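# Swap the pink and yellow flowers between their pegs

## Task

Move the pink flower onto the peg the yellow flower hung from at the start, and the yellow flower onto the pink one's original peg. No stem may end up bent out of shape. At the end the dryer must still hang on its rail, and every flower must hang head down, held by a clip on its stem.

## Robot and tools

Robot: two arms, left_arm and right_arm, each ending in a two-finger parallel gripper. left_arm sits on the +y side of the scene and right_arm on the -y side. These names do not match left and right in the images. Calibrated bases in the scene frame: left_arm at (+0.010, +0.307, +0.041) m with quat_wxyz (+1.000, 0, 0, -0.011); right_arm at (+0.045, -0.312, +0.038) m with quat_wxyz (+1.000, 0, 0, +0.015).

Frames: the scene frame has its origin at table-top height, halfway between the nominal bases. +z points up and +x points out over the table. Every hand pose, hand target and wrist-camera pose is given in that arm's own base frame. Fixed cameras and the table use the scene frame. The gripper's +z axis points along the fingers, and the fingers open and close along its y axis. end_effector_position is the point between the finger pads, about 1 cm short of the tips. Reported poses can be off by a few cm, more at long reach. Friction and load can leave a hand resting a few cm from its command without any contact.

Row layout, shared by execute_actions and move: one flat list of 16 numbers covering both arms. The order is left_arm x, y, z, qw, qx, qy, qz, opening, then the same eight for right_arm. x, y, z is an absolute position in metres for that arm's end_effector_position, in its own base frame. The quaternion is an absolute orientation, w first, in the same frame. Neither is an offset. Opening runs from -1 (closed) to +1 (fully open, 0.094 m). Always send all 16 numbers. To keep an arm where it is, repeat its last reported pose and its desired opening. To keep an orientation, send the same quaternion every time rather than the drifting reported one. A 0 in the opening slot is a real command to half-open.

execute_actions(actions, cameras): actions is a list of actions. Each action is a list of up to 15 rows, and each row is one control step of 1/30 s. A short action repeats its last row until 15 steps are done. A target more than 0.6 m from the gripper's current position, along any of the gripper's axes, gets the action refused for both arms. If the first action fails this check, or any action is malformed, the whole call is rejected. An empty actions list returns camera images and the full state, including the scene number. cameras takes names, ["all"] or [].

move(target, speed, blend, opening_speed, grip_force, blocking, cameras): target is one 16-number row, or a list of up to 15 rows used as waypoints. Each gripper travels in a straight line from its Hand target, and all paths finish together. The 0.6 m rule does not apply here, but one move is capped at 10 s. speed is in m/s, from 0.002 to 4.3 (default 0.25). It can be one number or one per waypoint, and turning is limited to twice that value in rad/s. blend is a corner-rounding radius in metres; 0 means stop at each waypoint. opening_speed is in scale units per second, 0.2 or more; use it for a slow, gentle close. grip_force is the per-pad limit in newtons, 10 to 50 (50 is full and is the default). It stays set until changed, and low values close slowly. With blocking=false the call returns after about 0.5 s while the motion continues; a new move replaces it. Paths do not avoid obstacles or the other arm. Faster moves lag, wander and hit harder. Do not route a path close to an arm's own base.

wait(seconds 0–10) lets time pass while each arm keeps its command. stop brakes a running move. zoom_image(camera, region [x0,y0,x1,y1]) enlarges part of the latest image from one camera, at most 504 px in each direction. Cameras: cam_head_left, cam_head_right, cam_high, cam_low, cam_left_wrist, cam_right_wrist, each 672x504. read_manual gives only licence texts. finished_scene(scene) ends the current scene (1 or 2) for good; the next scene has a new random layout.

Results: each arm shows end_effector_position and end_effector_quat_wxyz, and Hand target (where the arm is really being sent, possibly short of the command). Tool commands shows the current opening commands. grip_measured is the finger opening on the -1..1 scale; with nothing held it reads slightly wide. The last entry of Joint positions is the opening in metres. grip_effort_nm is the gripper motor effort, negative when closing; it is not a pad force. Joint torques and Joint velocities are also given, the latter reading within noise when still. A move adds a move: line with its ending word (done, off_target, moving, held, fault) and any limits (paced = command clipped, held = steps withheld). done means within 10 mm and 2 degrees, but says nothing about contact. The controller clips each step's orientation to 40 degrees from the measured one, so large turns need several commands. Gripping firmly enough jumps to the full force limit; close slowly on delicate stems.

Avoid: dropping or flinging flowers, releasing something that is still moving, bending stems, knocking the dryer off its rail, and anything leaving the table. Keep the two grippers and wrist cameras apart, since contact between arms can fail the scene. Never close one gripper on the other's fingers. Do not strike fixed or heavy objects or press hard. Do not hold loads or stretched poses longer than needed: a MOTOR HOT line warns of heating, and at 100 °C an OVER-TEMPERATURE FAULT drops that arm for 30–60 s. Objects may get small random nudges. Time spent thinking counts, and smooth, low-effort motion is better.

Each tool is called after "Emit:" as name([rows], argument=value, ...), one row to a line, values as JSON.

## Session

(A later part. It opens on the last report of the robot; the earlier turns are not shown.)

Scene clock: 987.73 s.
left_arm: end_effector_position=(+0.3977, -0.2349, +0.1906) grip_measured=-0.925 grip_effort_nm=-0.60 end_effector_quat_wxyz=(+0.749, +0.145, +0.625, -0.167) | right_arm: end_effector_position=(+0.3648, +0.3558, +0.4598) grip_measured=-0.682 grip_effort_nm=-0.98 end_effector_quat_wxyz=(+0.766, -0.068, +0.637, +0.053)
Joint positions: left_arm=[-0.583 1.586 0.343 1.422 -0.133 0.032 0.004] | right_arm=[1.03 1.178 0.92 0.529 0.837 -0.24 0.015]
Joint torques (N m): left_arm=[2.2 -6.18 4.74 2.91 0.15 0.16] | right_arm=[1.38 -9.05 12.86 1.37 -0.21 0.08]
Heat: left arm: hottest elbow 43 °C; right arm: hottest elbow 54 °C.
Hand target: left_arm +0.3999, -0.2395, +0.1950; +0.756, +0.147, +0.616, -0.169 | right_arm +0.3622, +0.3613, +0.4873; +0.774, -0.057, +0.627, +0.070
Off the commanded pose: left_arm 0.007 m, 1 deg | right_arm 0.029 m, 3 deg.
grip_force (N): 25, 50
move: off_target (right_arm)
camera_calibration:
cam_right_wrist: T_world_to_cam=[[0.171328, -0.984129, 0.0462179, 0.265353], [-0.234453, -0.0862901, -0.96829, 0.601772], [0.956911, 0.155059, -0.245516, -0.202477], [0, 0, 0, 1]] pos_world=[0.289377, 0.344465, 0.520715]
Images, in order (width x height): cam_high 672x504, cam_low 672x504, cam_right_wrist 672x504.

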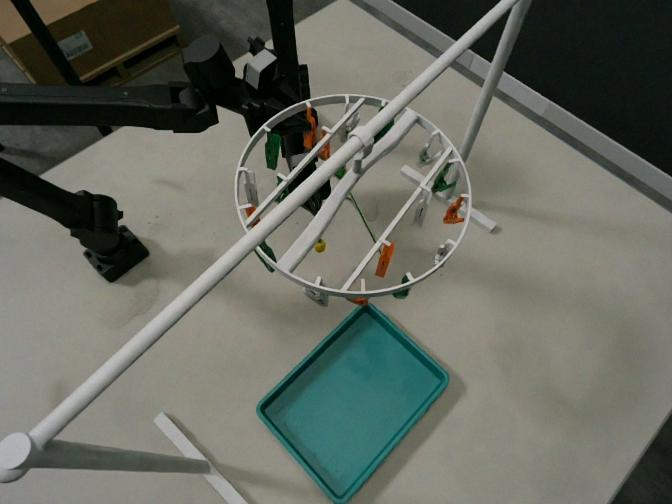

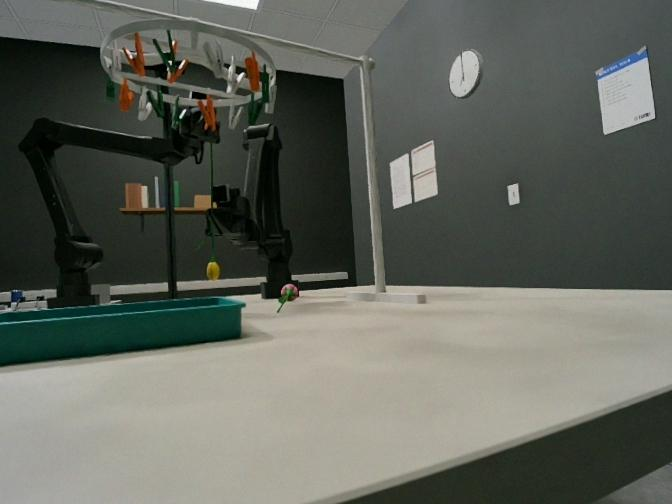

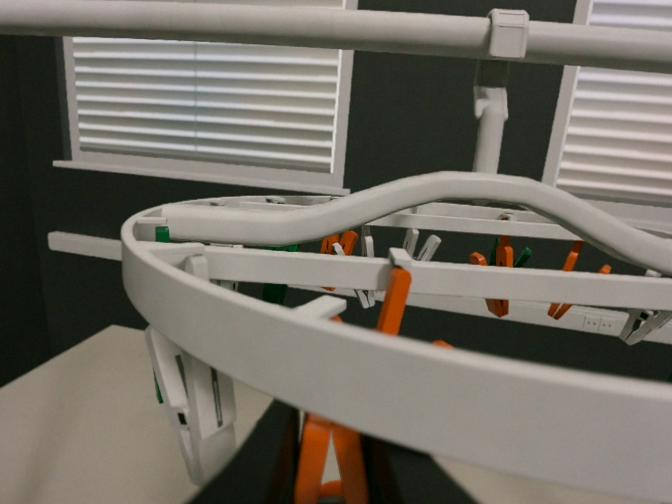

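Emit:
move(target=[0.4035, -0.2455, 0.202, 0.7559, 0.1469, 0.6155, -0.1687, -1.0, 0.363, 0.3625, 0.488, 0.7740, -0.0565, 0.6268, 0.0698, -0.72], speed=0.06, cameras=["cam_low", "cam_high"])

Emit:
zoom_image(camera="cam_low", region=[185, 95, 235, 165])

Emit:
zoom_image(camera="cam_high", region=[280, 110, 340, 190])

Scene clock: 997.87 s.
left_arm: end_effector_position=(+0.3973, -0.2362, +0.1884) grip_measured=-0.925 grip_effort_nm=-0.60 end_effector_quat_wxyz=(+0.746, +0.146, +0.628, -0.166) | right_arm: end_effector_position=(+0.3647, +0.3556, +0.4602) grip_measured=-0.684 grip_effort_nm=-1.03 end_effector_quat_wxyz=(+0.766, -0.068, +0.637, +0.053)
Joint positions: left_arm=[-0.587 1.586 0.343 1.413 -0.138 0.033 0.004] | right_arm=[1.03 1.177 0.92 0.529 0.837 -0.24 0.015]
Joint torques (N m): left_arm=[1.9 -7.94 5.96 1.76 -0.05 0.17] | right_arm=[1.26 -8.88 12.85 1.36 -0.2 0.08]
Heat: left arm: hottest elbow 42 °C; right arm: hottest elbow 57 °C.
Hand target: left_arm +0.4030, -0.2452, +0.2022; +0.756, +0.147, +0.615, -0.169 | right_arm +0.3621, +0.3612, +0.4874; +0.774, -0.057, +0.627, +0.070
Off the commanded pose: left_arm 0.018 m, 2 deg | right_arm 0.029 m, 3 deg.
grip_force (N): 25, 50
move: off_target (left_arm, right_arm)
Images, in order (width x height): cam_high 672x504, cam_low 672x504.

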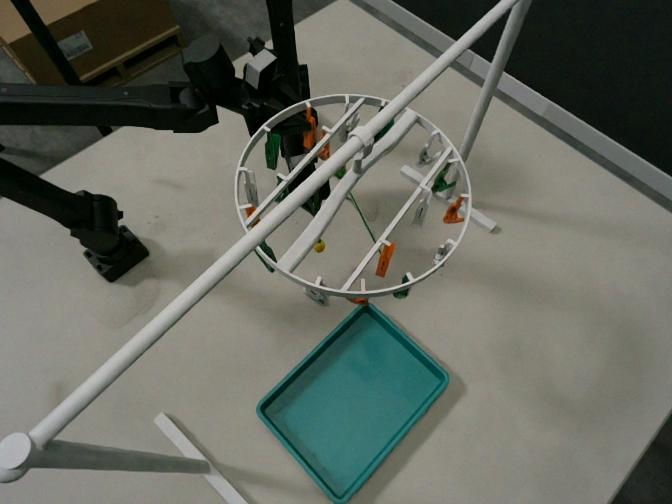

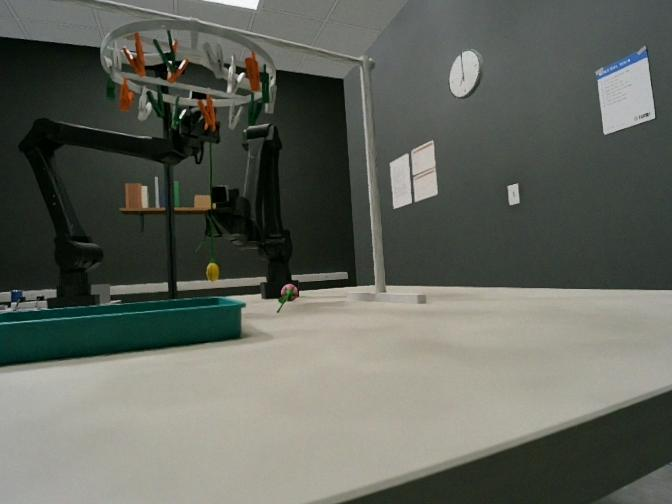

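Scaled by 7.200 from the camera's 672x504 image, which has a finer 960x720 frame.

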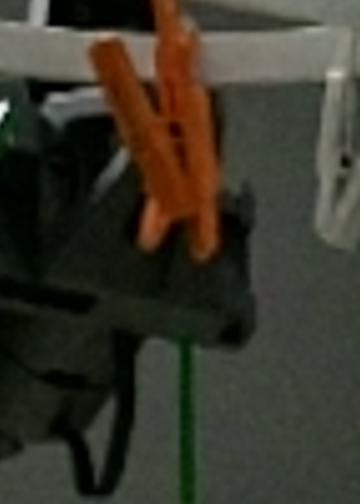

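Scaled by 6.300 from the camera's 672x504 image, which has a finer 960x720 frame.

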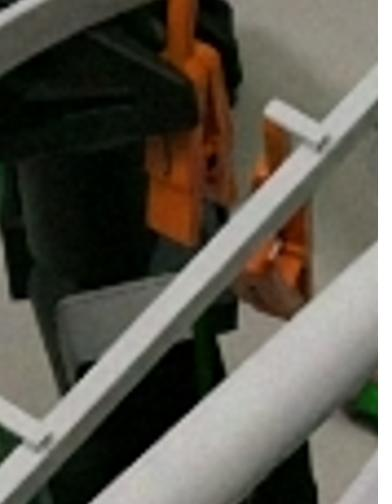

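Emit:
move(target=[0.3985, -0.2465, 0.2145, 0.7559, 0.1469, 0.6155, -0.1687, -1.0, 0.363, 0.3625, 0.488, 0.7740, -0.0565, 0.6268, 0.0698, -0.72], speed=0.06, cameras=["cam_low", "cam_high"])

Emit:
zoom_image(camera="cam_low", region=[190, 105, 225, 145])

Emit:
zoom_image(camera="cam_high", region=[280, 110, 340, 190])

Scene clock: 1005.70 s.
left_arm: end_effector_position=(+0.3944, -0.2383, +0.1994) grip_measured=-0.925 grip_effort_nm=-0.60 end_effector_quat_wxyz=(+0.746, +0.146, +0.628, -0.166) | right_arm: end_effector_position=(+0.3647, +0.3556, +0.4602) grip_measured=-0.684 grip_effort_nm=-1.03 end_effector_quat_wxyz=(+0.766, -0.068, +0.637, +0.053)
Joint positions: left_arm=[-0.599 1.528 0.343 1.355 -0.15 0.035 0.004] | right_arm=[1.03 1.177 0.92 0.529 0.837 -0.24 0.015]
Joint torques (N m): left_arm=[1.85 -8 6.05 1.58 -0.05 0.17] | right_arm=[1.26 -8.76 12.81 1.32 -0.2 0.07]
Heat: left arm: hottest elbow 43 °C; right arm: hottest elbow 58 °C.
Hand target: left_arm +0.3981, -0.2462, +0.2147; +0.756, +0.147, +0.615, -0.169 | right_arm +0.3621, +0.3612, +0.4874; +0.774, -0.057, +0.627, +0.070
Off the commanded pose: left_arm 0.018 m, 2 deg | right_arm 0.029 m, 3 deg.
grip_force (N): 25, 50
move: off_target (left_arm, right_arm)
Images, in order (width x height): cam_high 672x504, cam_low 672x504.

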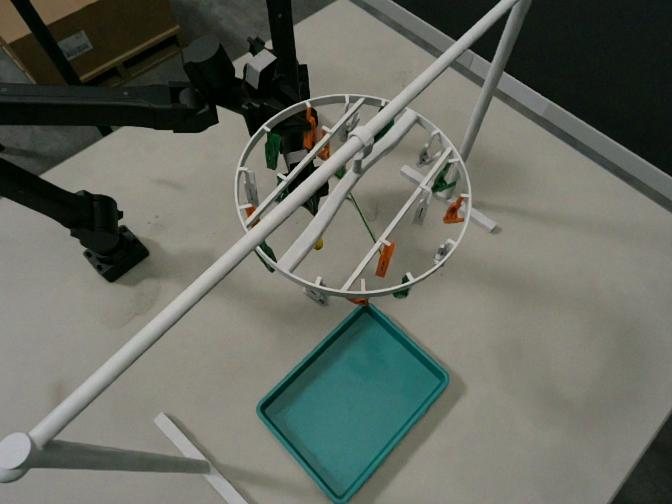

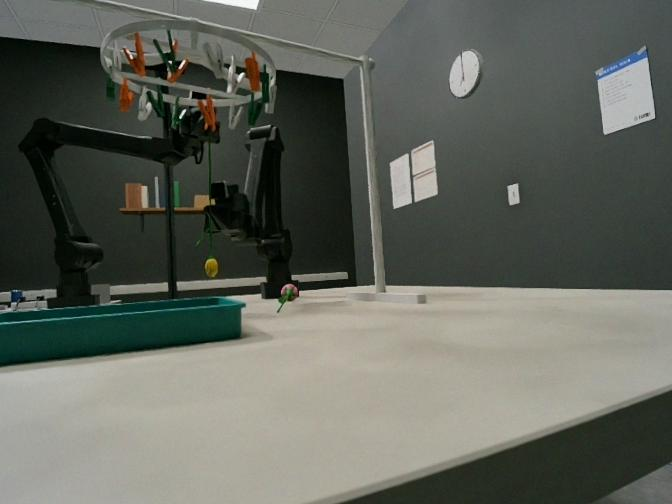

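Scaled by 12.600 from the camera's 672x504 image, which has a finer 960x720 frame.

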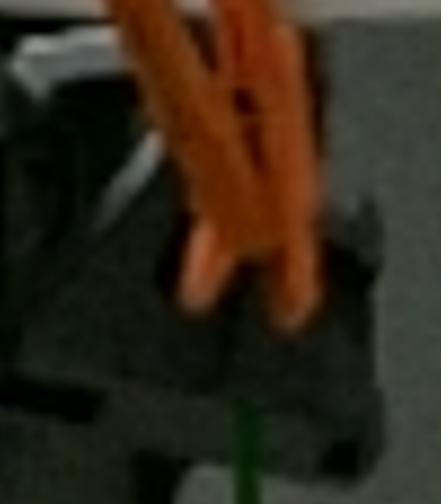

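Scaled by 6.300 from the camera's 672x504 image, which has a finer 960x720 frame.

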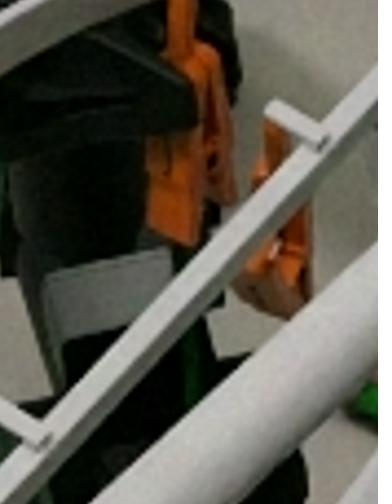

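Emit:
move(target=[0.3965, -0.2450, 0.2435, 0.7559, 0.1469, 0.6155, -0.1687, -1.0, 0.363, 0.3625, 0.488, 0.7740, -0.0565, 0.6268, 0.0698, -0.72], speed=0.05, cameras=["cam_low", "cam_high", "cam_right_wrist"])

Emit:
zoom_image(camera="cam_low", region=[190, 105, 225, 145])

Emit:
zoom_image(camera="cam_high", region=[290, 110, 340, 180])

Scene clock: 1010.70 s.
left_arm: end_effector_position=(+0.3902, -0.2355, +0.2232) grip_measured=-0.925 grip_effort_nm=-0.60 end_effector_quat_wxyz=(+0.743, +0.147, +0.632, -0.165) | right_arm: end_effector_position=(+0.3647, +0.3556, +0.4602) grip_measured=-0.684 grip_effort_nm=-1.03 end_effector_quat_wxyz=(+0.766, -0.068, +0.637, +0.053)
Joint positions: left_arm=[-0.599 1.393 0.343 1.211 -0.15 0.035 0.004] | right_arm=[1.03 1.177 0.92 0.529 0.837 -0.24 0.015]
Joint torques (N m): left_arm=[1.85 -7.18 7.77 1.68 -0.05 0.17] | right_arm=[1.38 -8.94 12.85 1.32 -0.22 0.07]
Heat: left arm: hottest elbow 43 °C; right arm: hottest elbow 59 °C.
Hand target: left_arm +0.3957, -0.2444, +0.2438; +0.756, +0.147, +0.615, -0.169 | right_arm +0.3621, +0.3612, +0.4874; +0.774, -0.057, +0.627, +0.070
Off the commanded pose: left_arm 0.023 m, 2 deg | right_arm 0.029 m, 3 deg.
grip_force (N): 25, 50
move: off_target (left_arm, right_arm)
camera_calibration:
cam_right_wrist: T_world_to_cam=[[0.171325, -0.984161, 0.0455547, 0.265516], [-0.234053, -0.085572, -0.968451, 0.601742], [0.957009, 0.155258, -0.245006, -0.202639], [0, 0, 0, 1]] pos_world=[0.289277, 0.344264, 0.521015]
Images, in order (width x height): cam_high 672x504, cam_low 672x504, cam_right_wrist 672x504.

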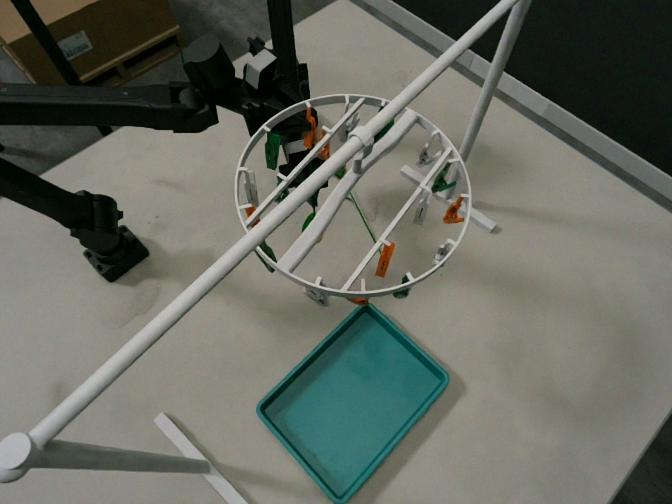

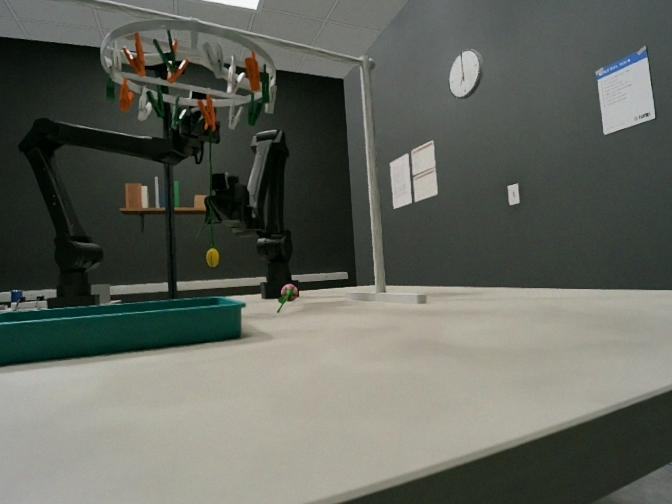

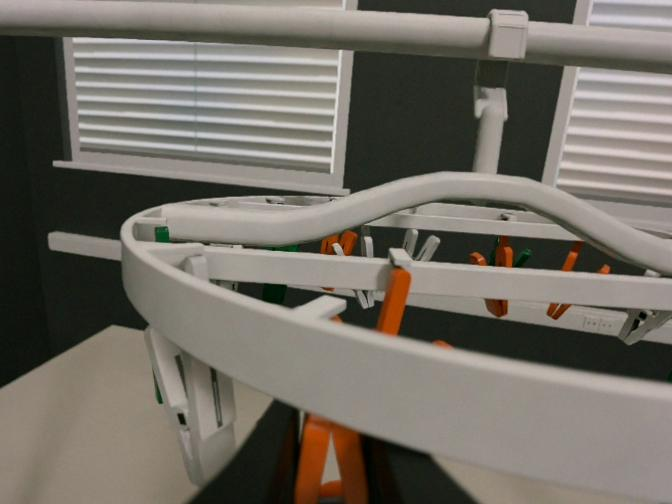

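Scaled by 12.600 from the camera's 672x504 image, which has a finer 960x720 frame.

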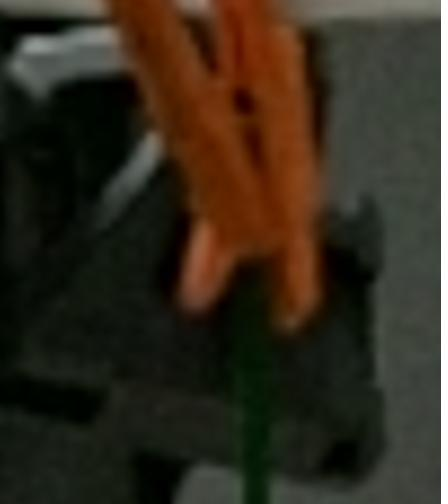

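Scaled by 7.200 from the camera's 672x504 image, which has a finer 960x720 frame.

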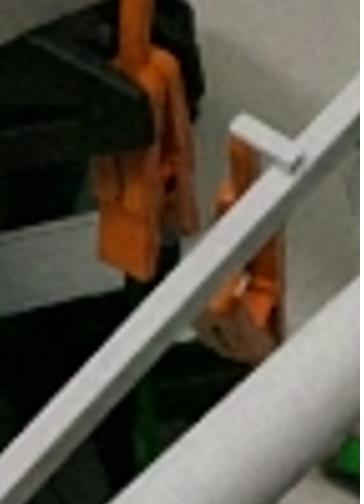

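Emit:
move(target=[0.400, -0.2485, 0.2555, 0.7559, 0.1469, 0.6155, -0.1687, -1.0, 0.363, 0.3625, 0.488, 0.7740, -0.0565, 0.6268, 0.0698, -0.72], speed=0.05, cameras=["cam_low", "cam_high"])

Emit:
zoom_image(camera="cam_low", region=[190, 105, 225, 145])

Emit:
zoom_image(camera="cam_high", region=[290, 110, 340, 180])

Scene clock: 1017.50 s.
left_arm: end_effector_position=(+0.3932, -0.2385, +0.2326) grip_measured=-0.925 grip_effort_nm=-0.60 end_effector_quat_wxyz=(+0.742, +0.148, +0.633, -0.164) | right_arm: end_effector_position=(+0.3647, +0.3556, +0.4602) grip_measured=-0.684 grip_effort_nm=-1.03 end_effector_quat_wxyz=(+0.766, -0.068, +0.637, +0.053)
Joint positions: left_arm=[-0.602 1.359 0.362 1.154 -0.153 0.036 0.004] | right_arm=[1.03 1.177 0.92 0.529 0.837 -0.24 0.015]
Joint torques (N m): left_arm=[1.79 -7.06 8.39 1.69 -0.05 0.17] | right_arm=[1.26 -8.94 12.79 1.39 -0.2 0.09]
Heat: left arm: hottest elbow 44 °C; right arm: hottest elbow 60 °C.
Hand target: left_arm +0.3990, -0.2478, +0.2555; +0.756, +0.147, +0.615, -0.169 | right_arm +0.3621, +0.3612, +0.4874; +0.774, -0.057, +0.627, +0.070
Off the commanded pose: left_arm 0.026 m, 3 deg | right_arm 0.029 m, 3 deg.
grip_force (N): 25, 50
move: off_target (left_arm, right_arm)
Images, in order (width x height): cam_high 672x504, cam_low 672x504.

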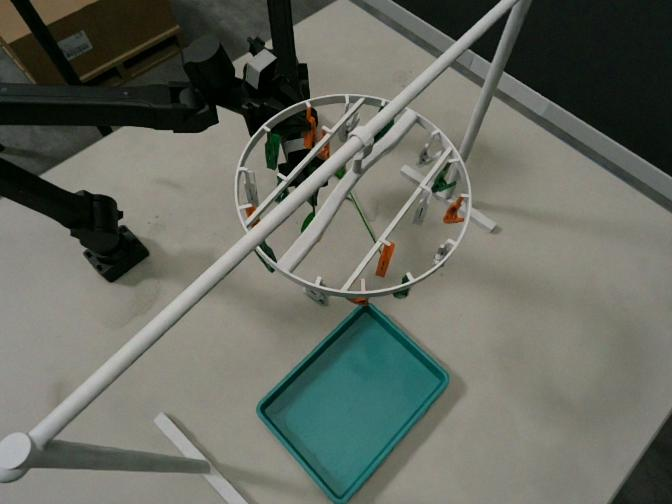

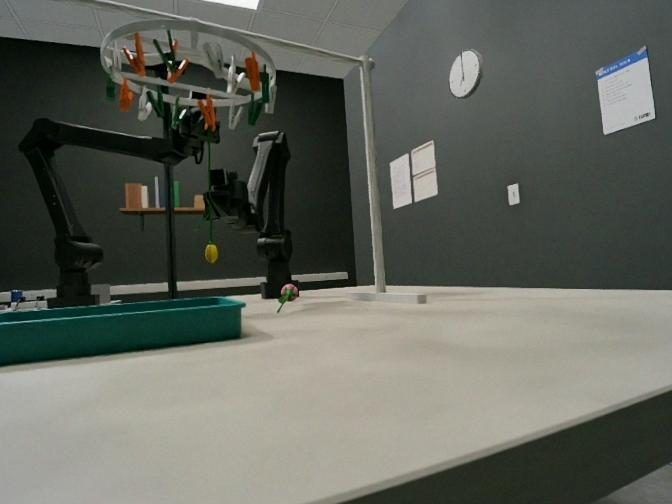

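Scaled by 12.600 from the camera's 672x504 image, which has a finer 960x720 frame.

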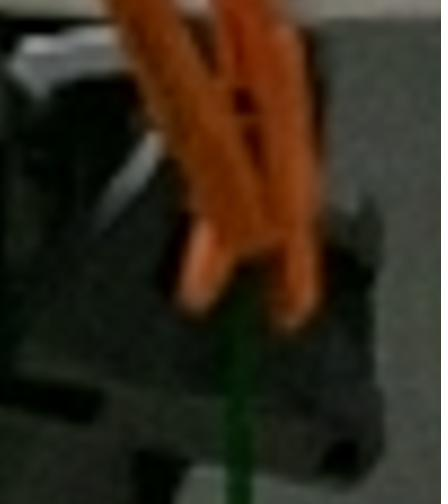

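Scaled by 7.200 from the camera's 672x504 image, which has a finer 960x720 frame.

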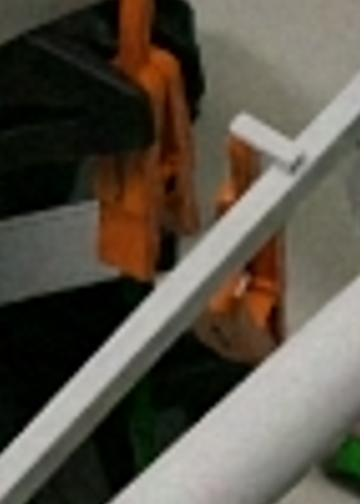

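Emit:
move(target=[0.400, -0.2485, 0.2555, 0.7559, 0.1469, 0.6155, -0.1687, -1.0, 0.363, 0.3625, 0.488, 0.7740, -0.0565, 0.6268, 0.0698, -0.48], speed=0.05, opening_speed=0.3, cameras=["cam_low", "cam_high", "cam_right_wrist"])

Emit:
zoom_image(camera="cam_low", region=[190, 105, 225, 145])

Emit:
zoom_image(camera="cam_right_wrist", region=[220, 300, 460, 504])

Emit:
zoom_image(camera="cam_high", region=[290, 110, 340, 180])

Scene clock: 1023.07 s.
left_arm: end_effector_position=(+0.3932, -0.2384, +0.2328) grip_measured=-0.925 grip_effort_nm=-0.60 end_effector_quat_wxyz=(+0.742, +0.148, +0.633, -0.164) | right_arm: end_effector_position=(+0.3633, +0.3572, +0.4598) grip_measured=-0.481 grip_effort_nm=-0.02 end_effector_quat_wxyz=(+0.766, -0.070, +0.637, +0.054)
Joint positions: left_arm=[-0.602 1.358 0.362 1.154 -0.153 0.036 0.004] | right_arm=[1.034 1.177 0.92 0.527 0.836 -0.24 0.024]
Joint torques (N m): left_arm=[1.85 -7.06 8.39 1.68 -0.04 0.17] | right_arm=[1.08 -8.82 12.79 1.42 -0.14 0.07]
Heat: left arm: hottest elbow 44 °C; right arm: hottest elbow 61 °C.
Hand target: left_arm +0.3990, -0.2478, +0.2556; +0.756, +0.147, +0.615, -0.169 | right_arm +0.3621, +0.3613, +0.4875; +0.774, -0.056, +0.627, +0.070
Off the commanded pose: left_arm 0.026 m, 3 deg | right_arm 0.029 m, 3 deg.
grip_force (N): 25, 50
move: off_target (left_arm, right_arm)
camera_calibration:
cam_right_wrist: T_world_to_cam=[[0.175811, -0.983293, 0.0471744, 0.264596], [-0.2344, -0.0883565, -0.968117, 0.602247], [0.95611, 0.159147, -0.246018, -0.202209], [0, 0, 0, 1]] pos_world=[0.287982, 0.345569, 0.520816]
Images, in order (width x height): cam_high 672x504, cam_low 672x504, cam_right_wrist 672x504.

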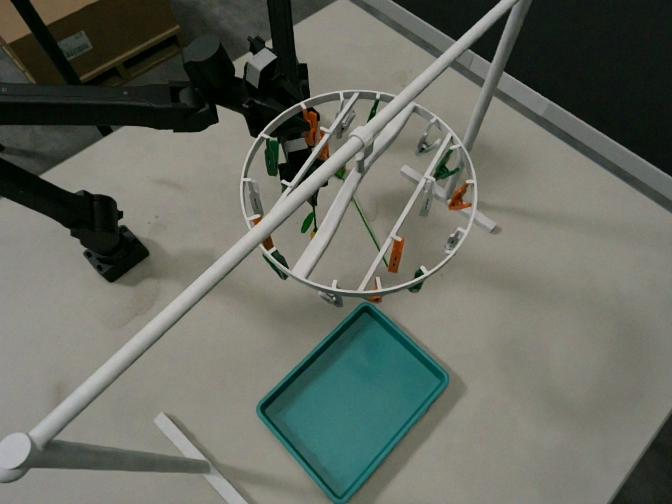

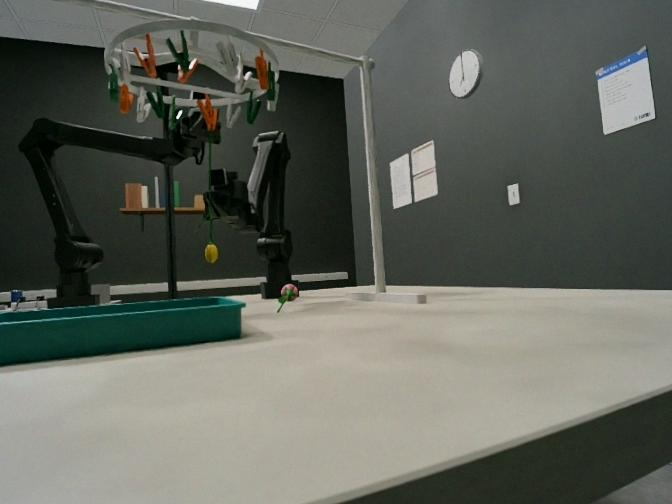

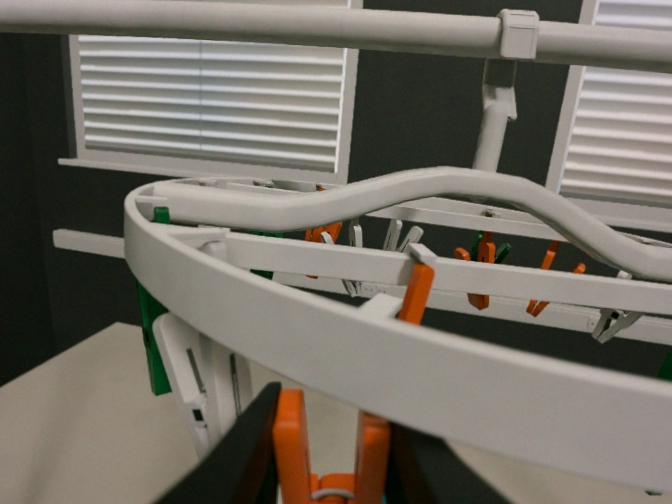

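Scaled by 12.600 from the camera's 672x504 image, which has a finer 960x720 frame.

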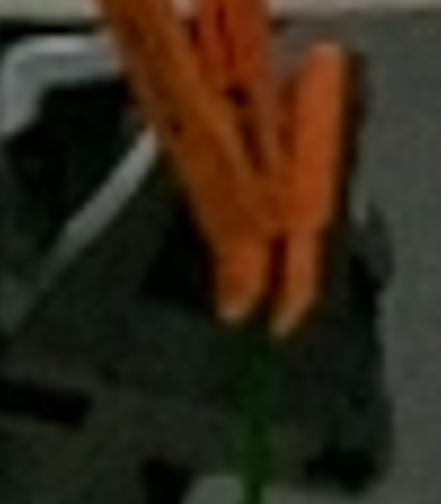

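Scaled by 2.100 from the camera's 672x504 image, which has a finer 960x720 frame.

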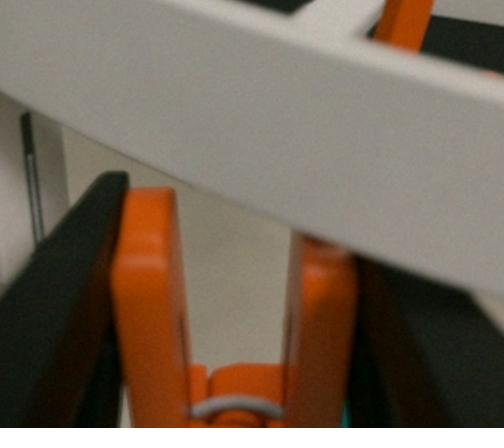

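Scaled by 7.200 from the camera's 672x504 image, which has a finer 960x720 frame.

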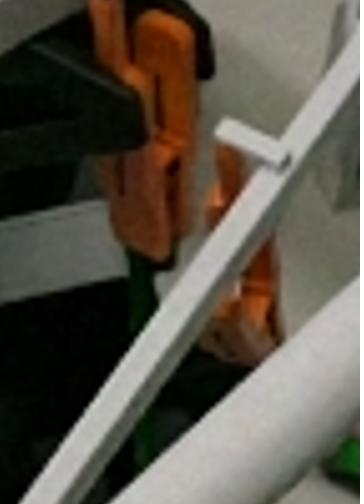

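Emit:
move([
  [0.400, -0.2485, 0.2555, 0.7559, 0.1469, 0.6155, -0.1687, -1.0, 0.363, 0.3625, 0.488, 0.7740, -0.0565, 0.6268, 0.0698, -0.40],
  [0.400, -0.2485, 0.2555, 0.7559, 0.1469, 0.6155, -0.1687, -0.6, 0.363, 0.3625, 0.488, 0.7740, -0.0565, 0.6268, 0.0698, -0.40],
], speed=0.05, opening_speed=0.4, cameras=["cam_low", "cam_high", "cam_right_wrist", "cam_left_wrist"])

Emit:
zoom_image(camera="cam_low", region=[160, 95, 260, 275])

Scene clock: 1031.43 s.
left_arm: end_effector_position=(+0.3932, -0.2384, +0.2329) grip_measured=-0.602 grip_effort_nm=0.06 end_effector_quat_wxyz=(+0.742, +0.148, +0.633, -0.164) | right_arm: end_effector_position=(+0.3633, +0.3572, +0.4598) grip_measured=-0.401 grip_effort_nm=0.08 end_effector_quat_wxyz=(+0.766, -0.070, +0.637, +0.054)
Joint positions: left_arm=[-0.602 1.358 0.362 1.154 -0.153 0.036 0.019] | right_arm=[1.034 1.177 0.92 0.527 0.836 -0.24 0.028]
Joint torques (N m): left_arm=[1.79 -7 8.39 1.69 -0.03 0.17] | right_arm=[0.91 -9.11 12.82 1.44 -0.15 0.09]
Heat: left arm: hottest elbow 44 °C; right arm: hottest elbow 62 °C.
Hand target: left_arm +0.3990, -0.2478, +0.2556; +0.756, +0.147, +0.615, -0.169 | right_arm +0.3621, +0.3613, +0.4874; +0.774, -0.057, +0.627, +0.070
Off the commanded pose: left_arm 0.026 m, 3 deg | right_arm 0.029 m, 3 deg.
grip_force (N): 25, 50
move: off_target (left_arm, right_arm); target 2's new opening was sent with left_arm's hand 0.026 m and 3 deg from that target
camera_calibration:
cam_left_wrist: T_world_to_cam=[[-0.423794, -0.905436, -0.0241551, -0.0436397], [-0.239144, 0.137575, -0.961188, 0.388535], [0.873618, -0.401569, -0.274833, -0.282796], [0, 0, 0, 1]] pos_world=[0.321478, -0.206528, 0.29468]
cam_right_wrist: T_world_to_cam=[[0.175807, -0.98328, 0.0474598, 0.264431], [-0.234571, -0.0886651, -0.968047, 0.602293], [0.956069, 0.159057, -0.246237, -0.202172], [0, 0, 0, 1]] pos_world=[0.288082, 0.345569, 0.520716]
Images, in order (width x height): cam_high 672x504, cam_low 672x504, cam_left_wrist 672x504, cam_right_wrist 672x504.

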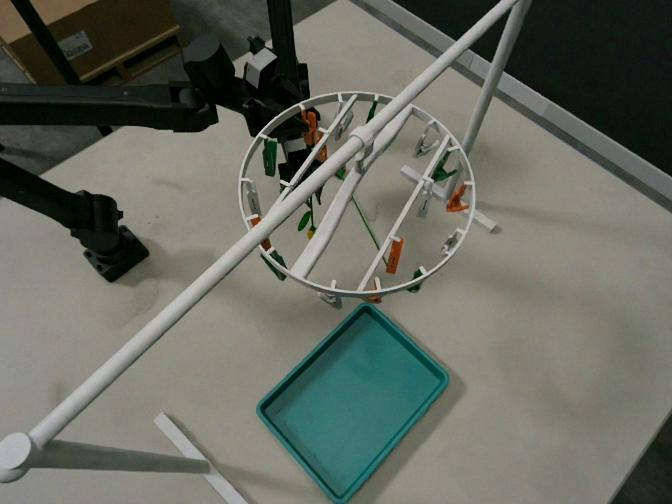

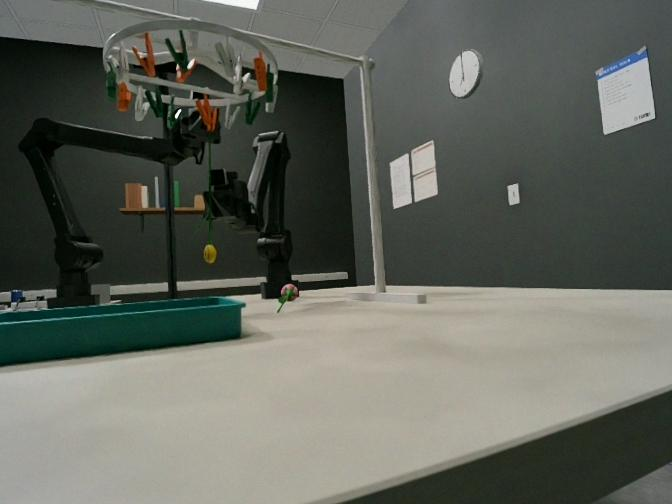

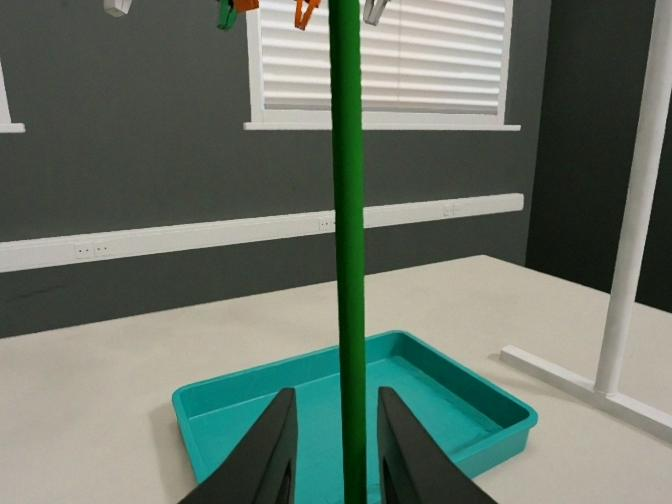

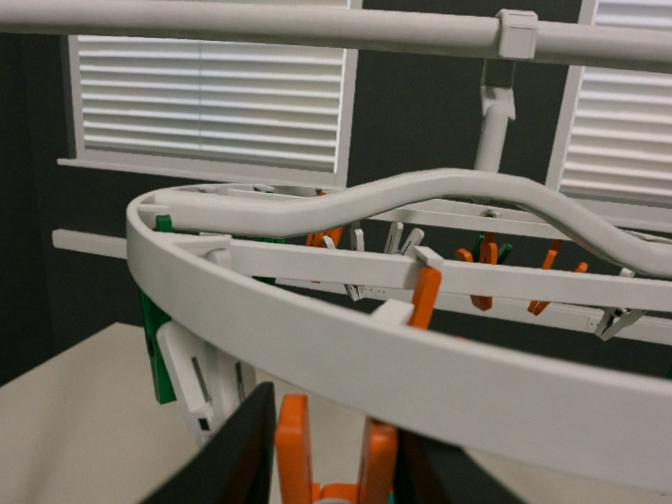

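Scaled by 2.800 from the camera's 672x504 image, which has a finer 960x720 frame.

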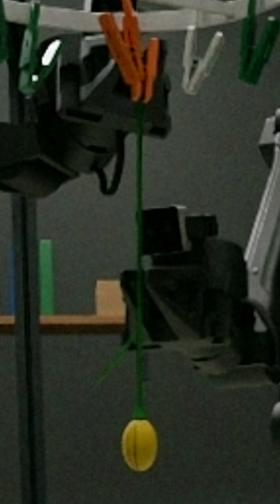

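Emit:
move([
  [0.400, -0.2485, 0.2555, 0.7559, 0.1469, 0.6155, -0.1687, -0.2, 0.363, 0.3625, 0.488, 0.7740, -0.0565, 0.6268, 0.0698, -0.15],
  [0.312, -0.2055, 0.235, 0.7464, 0.1446, 0.6263, -0.1724, -0.2, 0.286, 0.3485, 0.471, 0.7740, -0.0565, 0.6268, 0.0698, -0.15],
  [0.335, -0.120, 0.200, 0.4118, 0.2040, 0.8832, -0.0951, -0.2, 0.270, 0.244, 0.460, 0.7587, -0.1362, 0.6144, 0.1682, 0.0],
  [0.353, -0.046, 0.100, 0.0255, 0.2249, 0.9741, -0.0059, 0.1, 0.409, 0.078, 0.430, 0.6615, -0.3302, 0.5357, 0.4077, 0.0],
], speed=[0.1, 0.12, 0.35, 0.35], blend=[0, 0.02, 0.03, 0], cameras=["all"])

Scene clock: 1060.30 s.
left_arm: end_effector_position=(+0.3342, -0.0473, +0.0866) grip_measured=+0.098 grip_effort_nm=0.05 end_effector_quat_wxyz=(+0.012, +0.224, +0.974, -0.009) | right_arm: end_effector_position=(+0.4006, +0.0807, +0.4103) grip_measured=-0.001 grip_effort_nm=0.08 end_effector_quat_wxyz=(+0.653, -0.323, +0.547, +0.414)
Joint positions: left_arm=[-0.129 1.324 0.834 -1.059 0.02 0.323 0.052] | right_arm=[-0.216 1.156 0.686 1.132 -1.249 0.668 0.047]
Joint torques (N m): left_arm=[3.19 -6.48 10.45 0.06 -0.03 0.18] | right_arm=[0.26 -5.25 11.62 1.61 0.49 0.18]
Heat: left arm: hottest elbow 46 °C; right arm: hottest elbow 62 °C.
Hand target: left_arm +0.3524, -0.0459, +0.1001; +0.026, +0.225, +0.974, -0.006 | right_arm +0.4080, +0.0779, +0.4295; +0.662, -0.330, +0.536, +0.407
Off the commanded pose: left_arm 0.023 m, 2 deg | right_arm 0.022 m, 2 deg.
grip_force (N): 25, 50
move: off_target (left_arm, right_arm); blend cut to 0 m at target 3; target 4's new opening was sent with left_arm's hand 0.023 m and 2 deg from that target
camera_calibration:
cam_left_wrist: T_world_to_cam=[[-0.449284, -0.893369, 0.00600843, 0.107317], [-0.81916, 0.414629, 0.396307, 0.296819], [-0.356539, 0.173132, -0.918099, 0.299221], [0, 0, 0, 1]] pos_world=[0.398042, -0.0790006, 0.156438]
cam_right_wrist: T_world_to_cam=[[0.894565, -0.446419, -0.0215199, -0.314596], [-0.121864, -0.197309, -0.972738, 0.504197], [0.430002, 0.8728, -0.230908, -0.0590544], [0, 0, 0, 1]] pos_world=[0.368264, 0.0105839, 0.470046]

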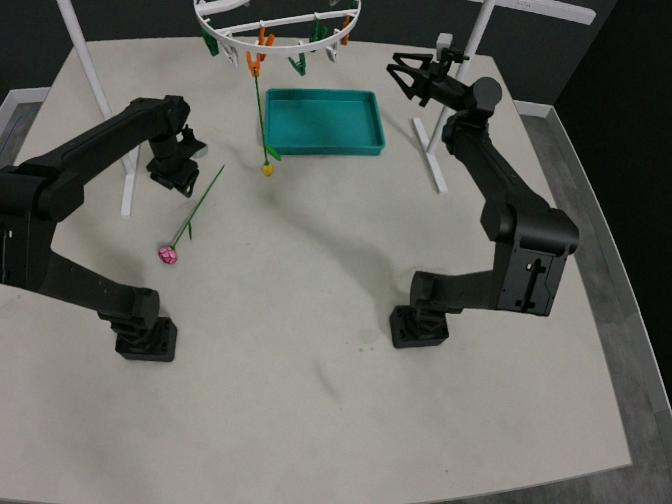

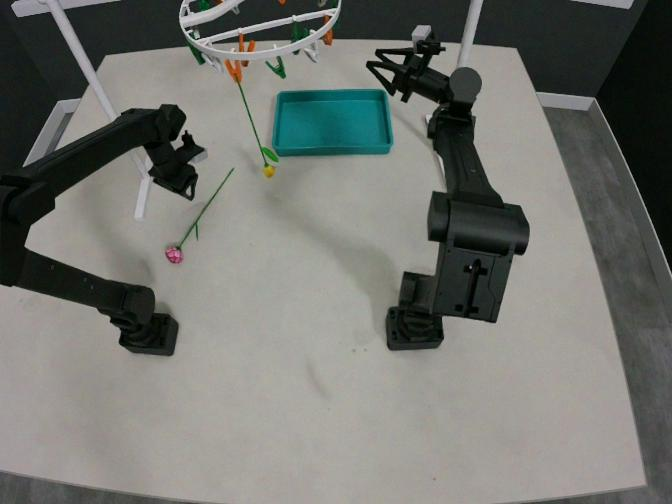

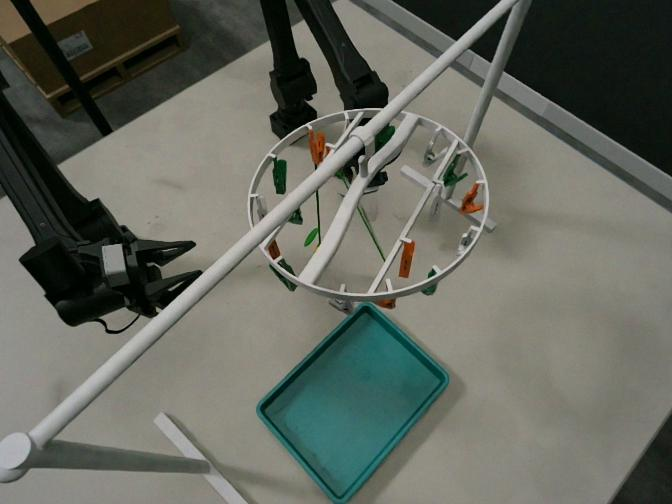

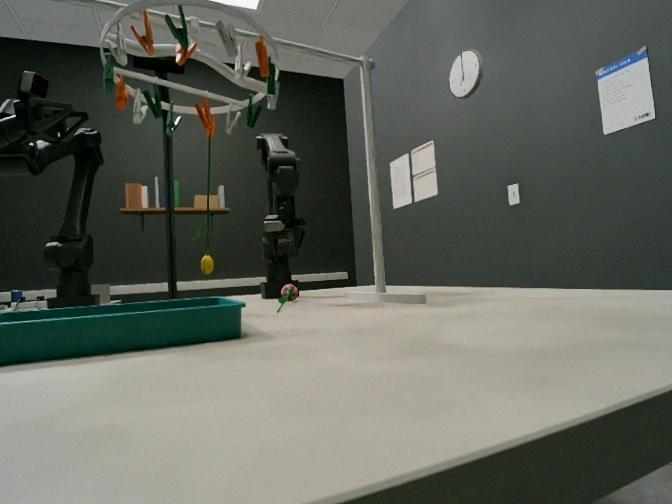

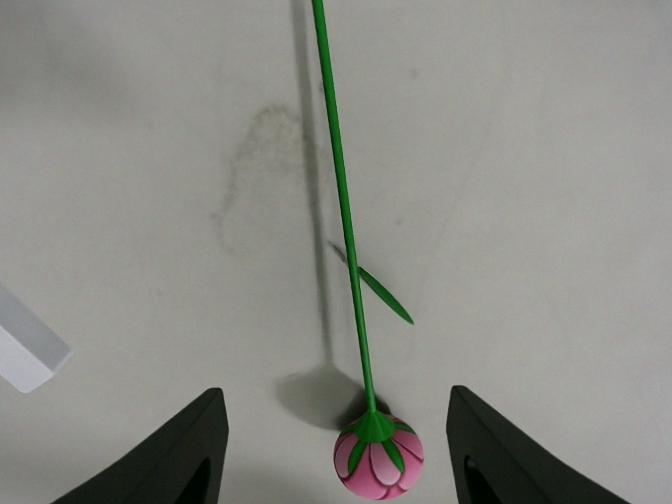

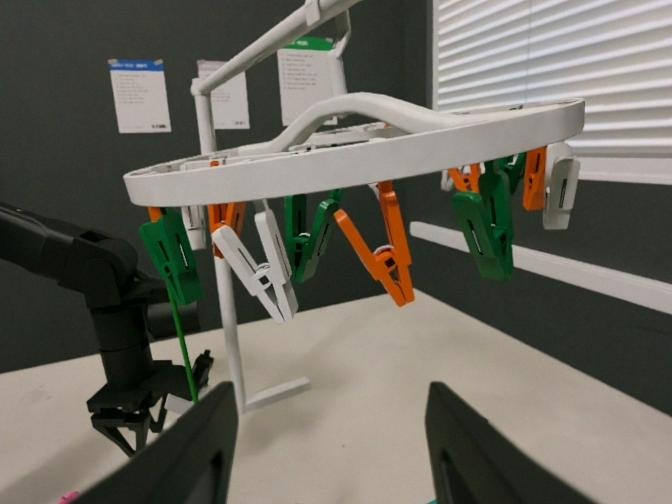

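Emit:
zoom_image(camera="cam_right_wrist", region=[290, 160, 470, 340])

Emit:
move(target=[0.339, -0.051, 0.022, 0.0173, 0.1616, 0.9867, -0.0028, 0.1, 0.409, 0.078, 0.430, 0.6615, -0.3302, 0.5357, 0.4077, 0.0], speed=0.15, cameras=["cam_left_wrist", "cam_low", "cam_head_left"])

Scaled by 2.800 from the camera's 672x504 image, which has a finer 960x720 frame.

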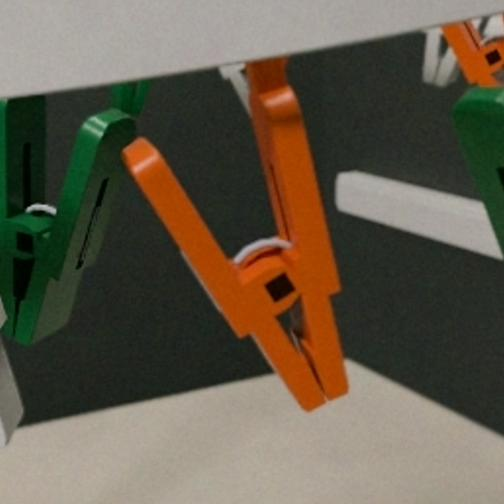

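Scene clock: 1076.20 s.
left_arm: end_effector_position=(+0.3355, -0.0474, +0.0245) grip_measured=+0.098 grip_effort_nm=0.05 end_effector_quat_wxyz=(+0.015, +0.162, +0.987, -0.004) | right_arm: end_effector_position=(+0.4006, +0.0807, +0.4104) grip_measured=-0.001 grip_effort_nm=0.07 end_effector_quat_wxyz=(+0.653, -0.322, +0.547, +0.414)
Joint positions: left_arm=[-0.134 1.432 0.743 -0.853 0.009 0.191 0.052] | right_arm=[-0.216 1.156 0.686 1.132 -1.249 0.669 0.047]
Joint torques (N m): left_arm=[1.79 -6.89 6.45 1.01 -0.05 -0.05] | right_arm=[0.44 -5.3 11.63 1.63 0.47 0.2]
Heat: left arm: hottest elbow 47 °C; right arm: hottest elbow 60 °C.
Hand target: left_arm +0.3390, -0.0510, +0.0221; +0.017, +0.162, +0.987, -0.003 | right_arm +0.4080, +0.0779, +0.4295; +0.662, -0.330, +0.536, +0.407
Off the commanded pose: left_arm 0.006 m, 0 deg | right_arm 0.022 m, 2 deg.
grip_force (N): 25, 50
move: off_target (right_arm)
camera_calibration:
cam_left_wrist: T_world_to_cam=[[-0.332363, -0.943149, -0.00225126, 0.0667542], [-0.867712, 0.304842, 0.392616, 0.333768], [-0.369609, 0.132444, -0.9197, 0.245214], [0, 0, 0, 1]] pos_world=[0.402435, -0.0712647, 0.0946304]
Images, in order (width x height): cam_head_left 672x504, cam_low 672x504, cam_left_wrist 672x504.

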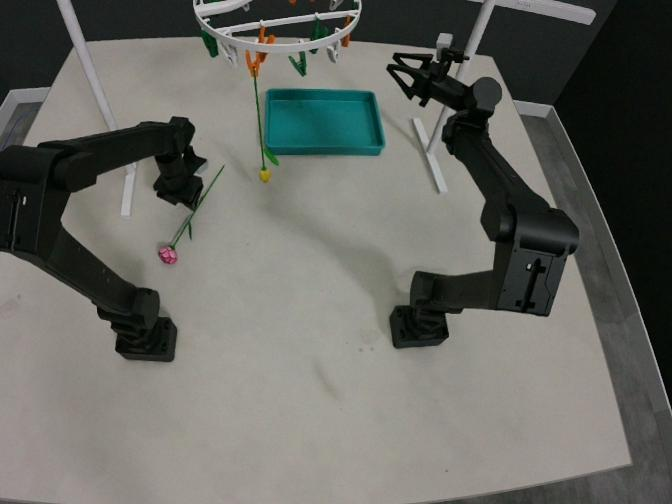

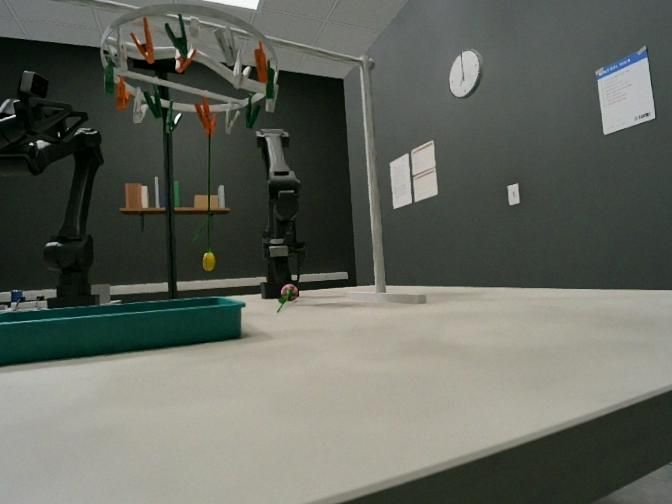

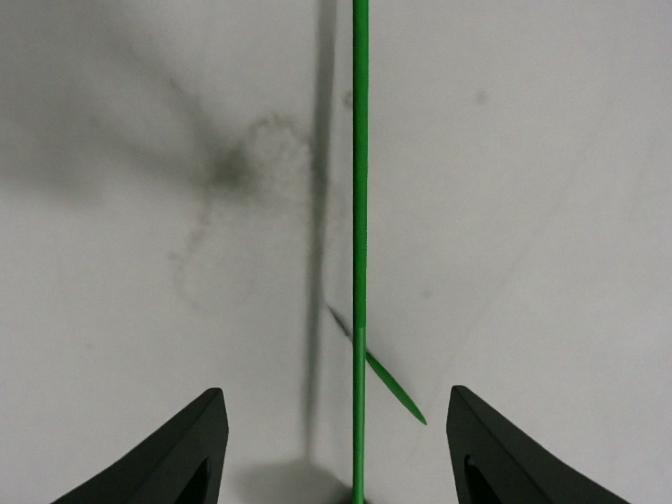

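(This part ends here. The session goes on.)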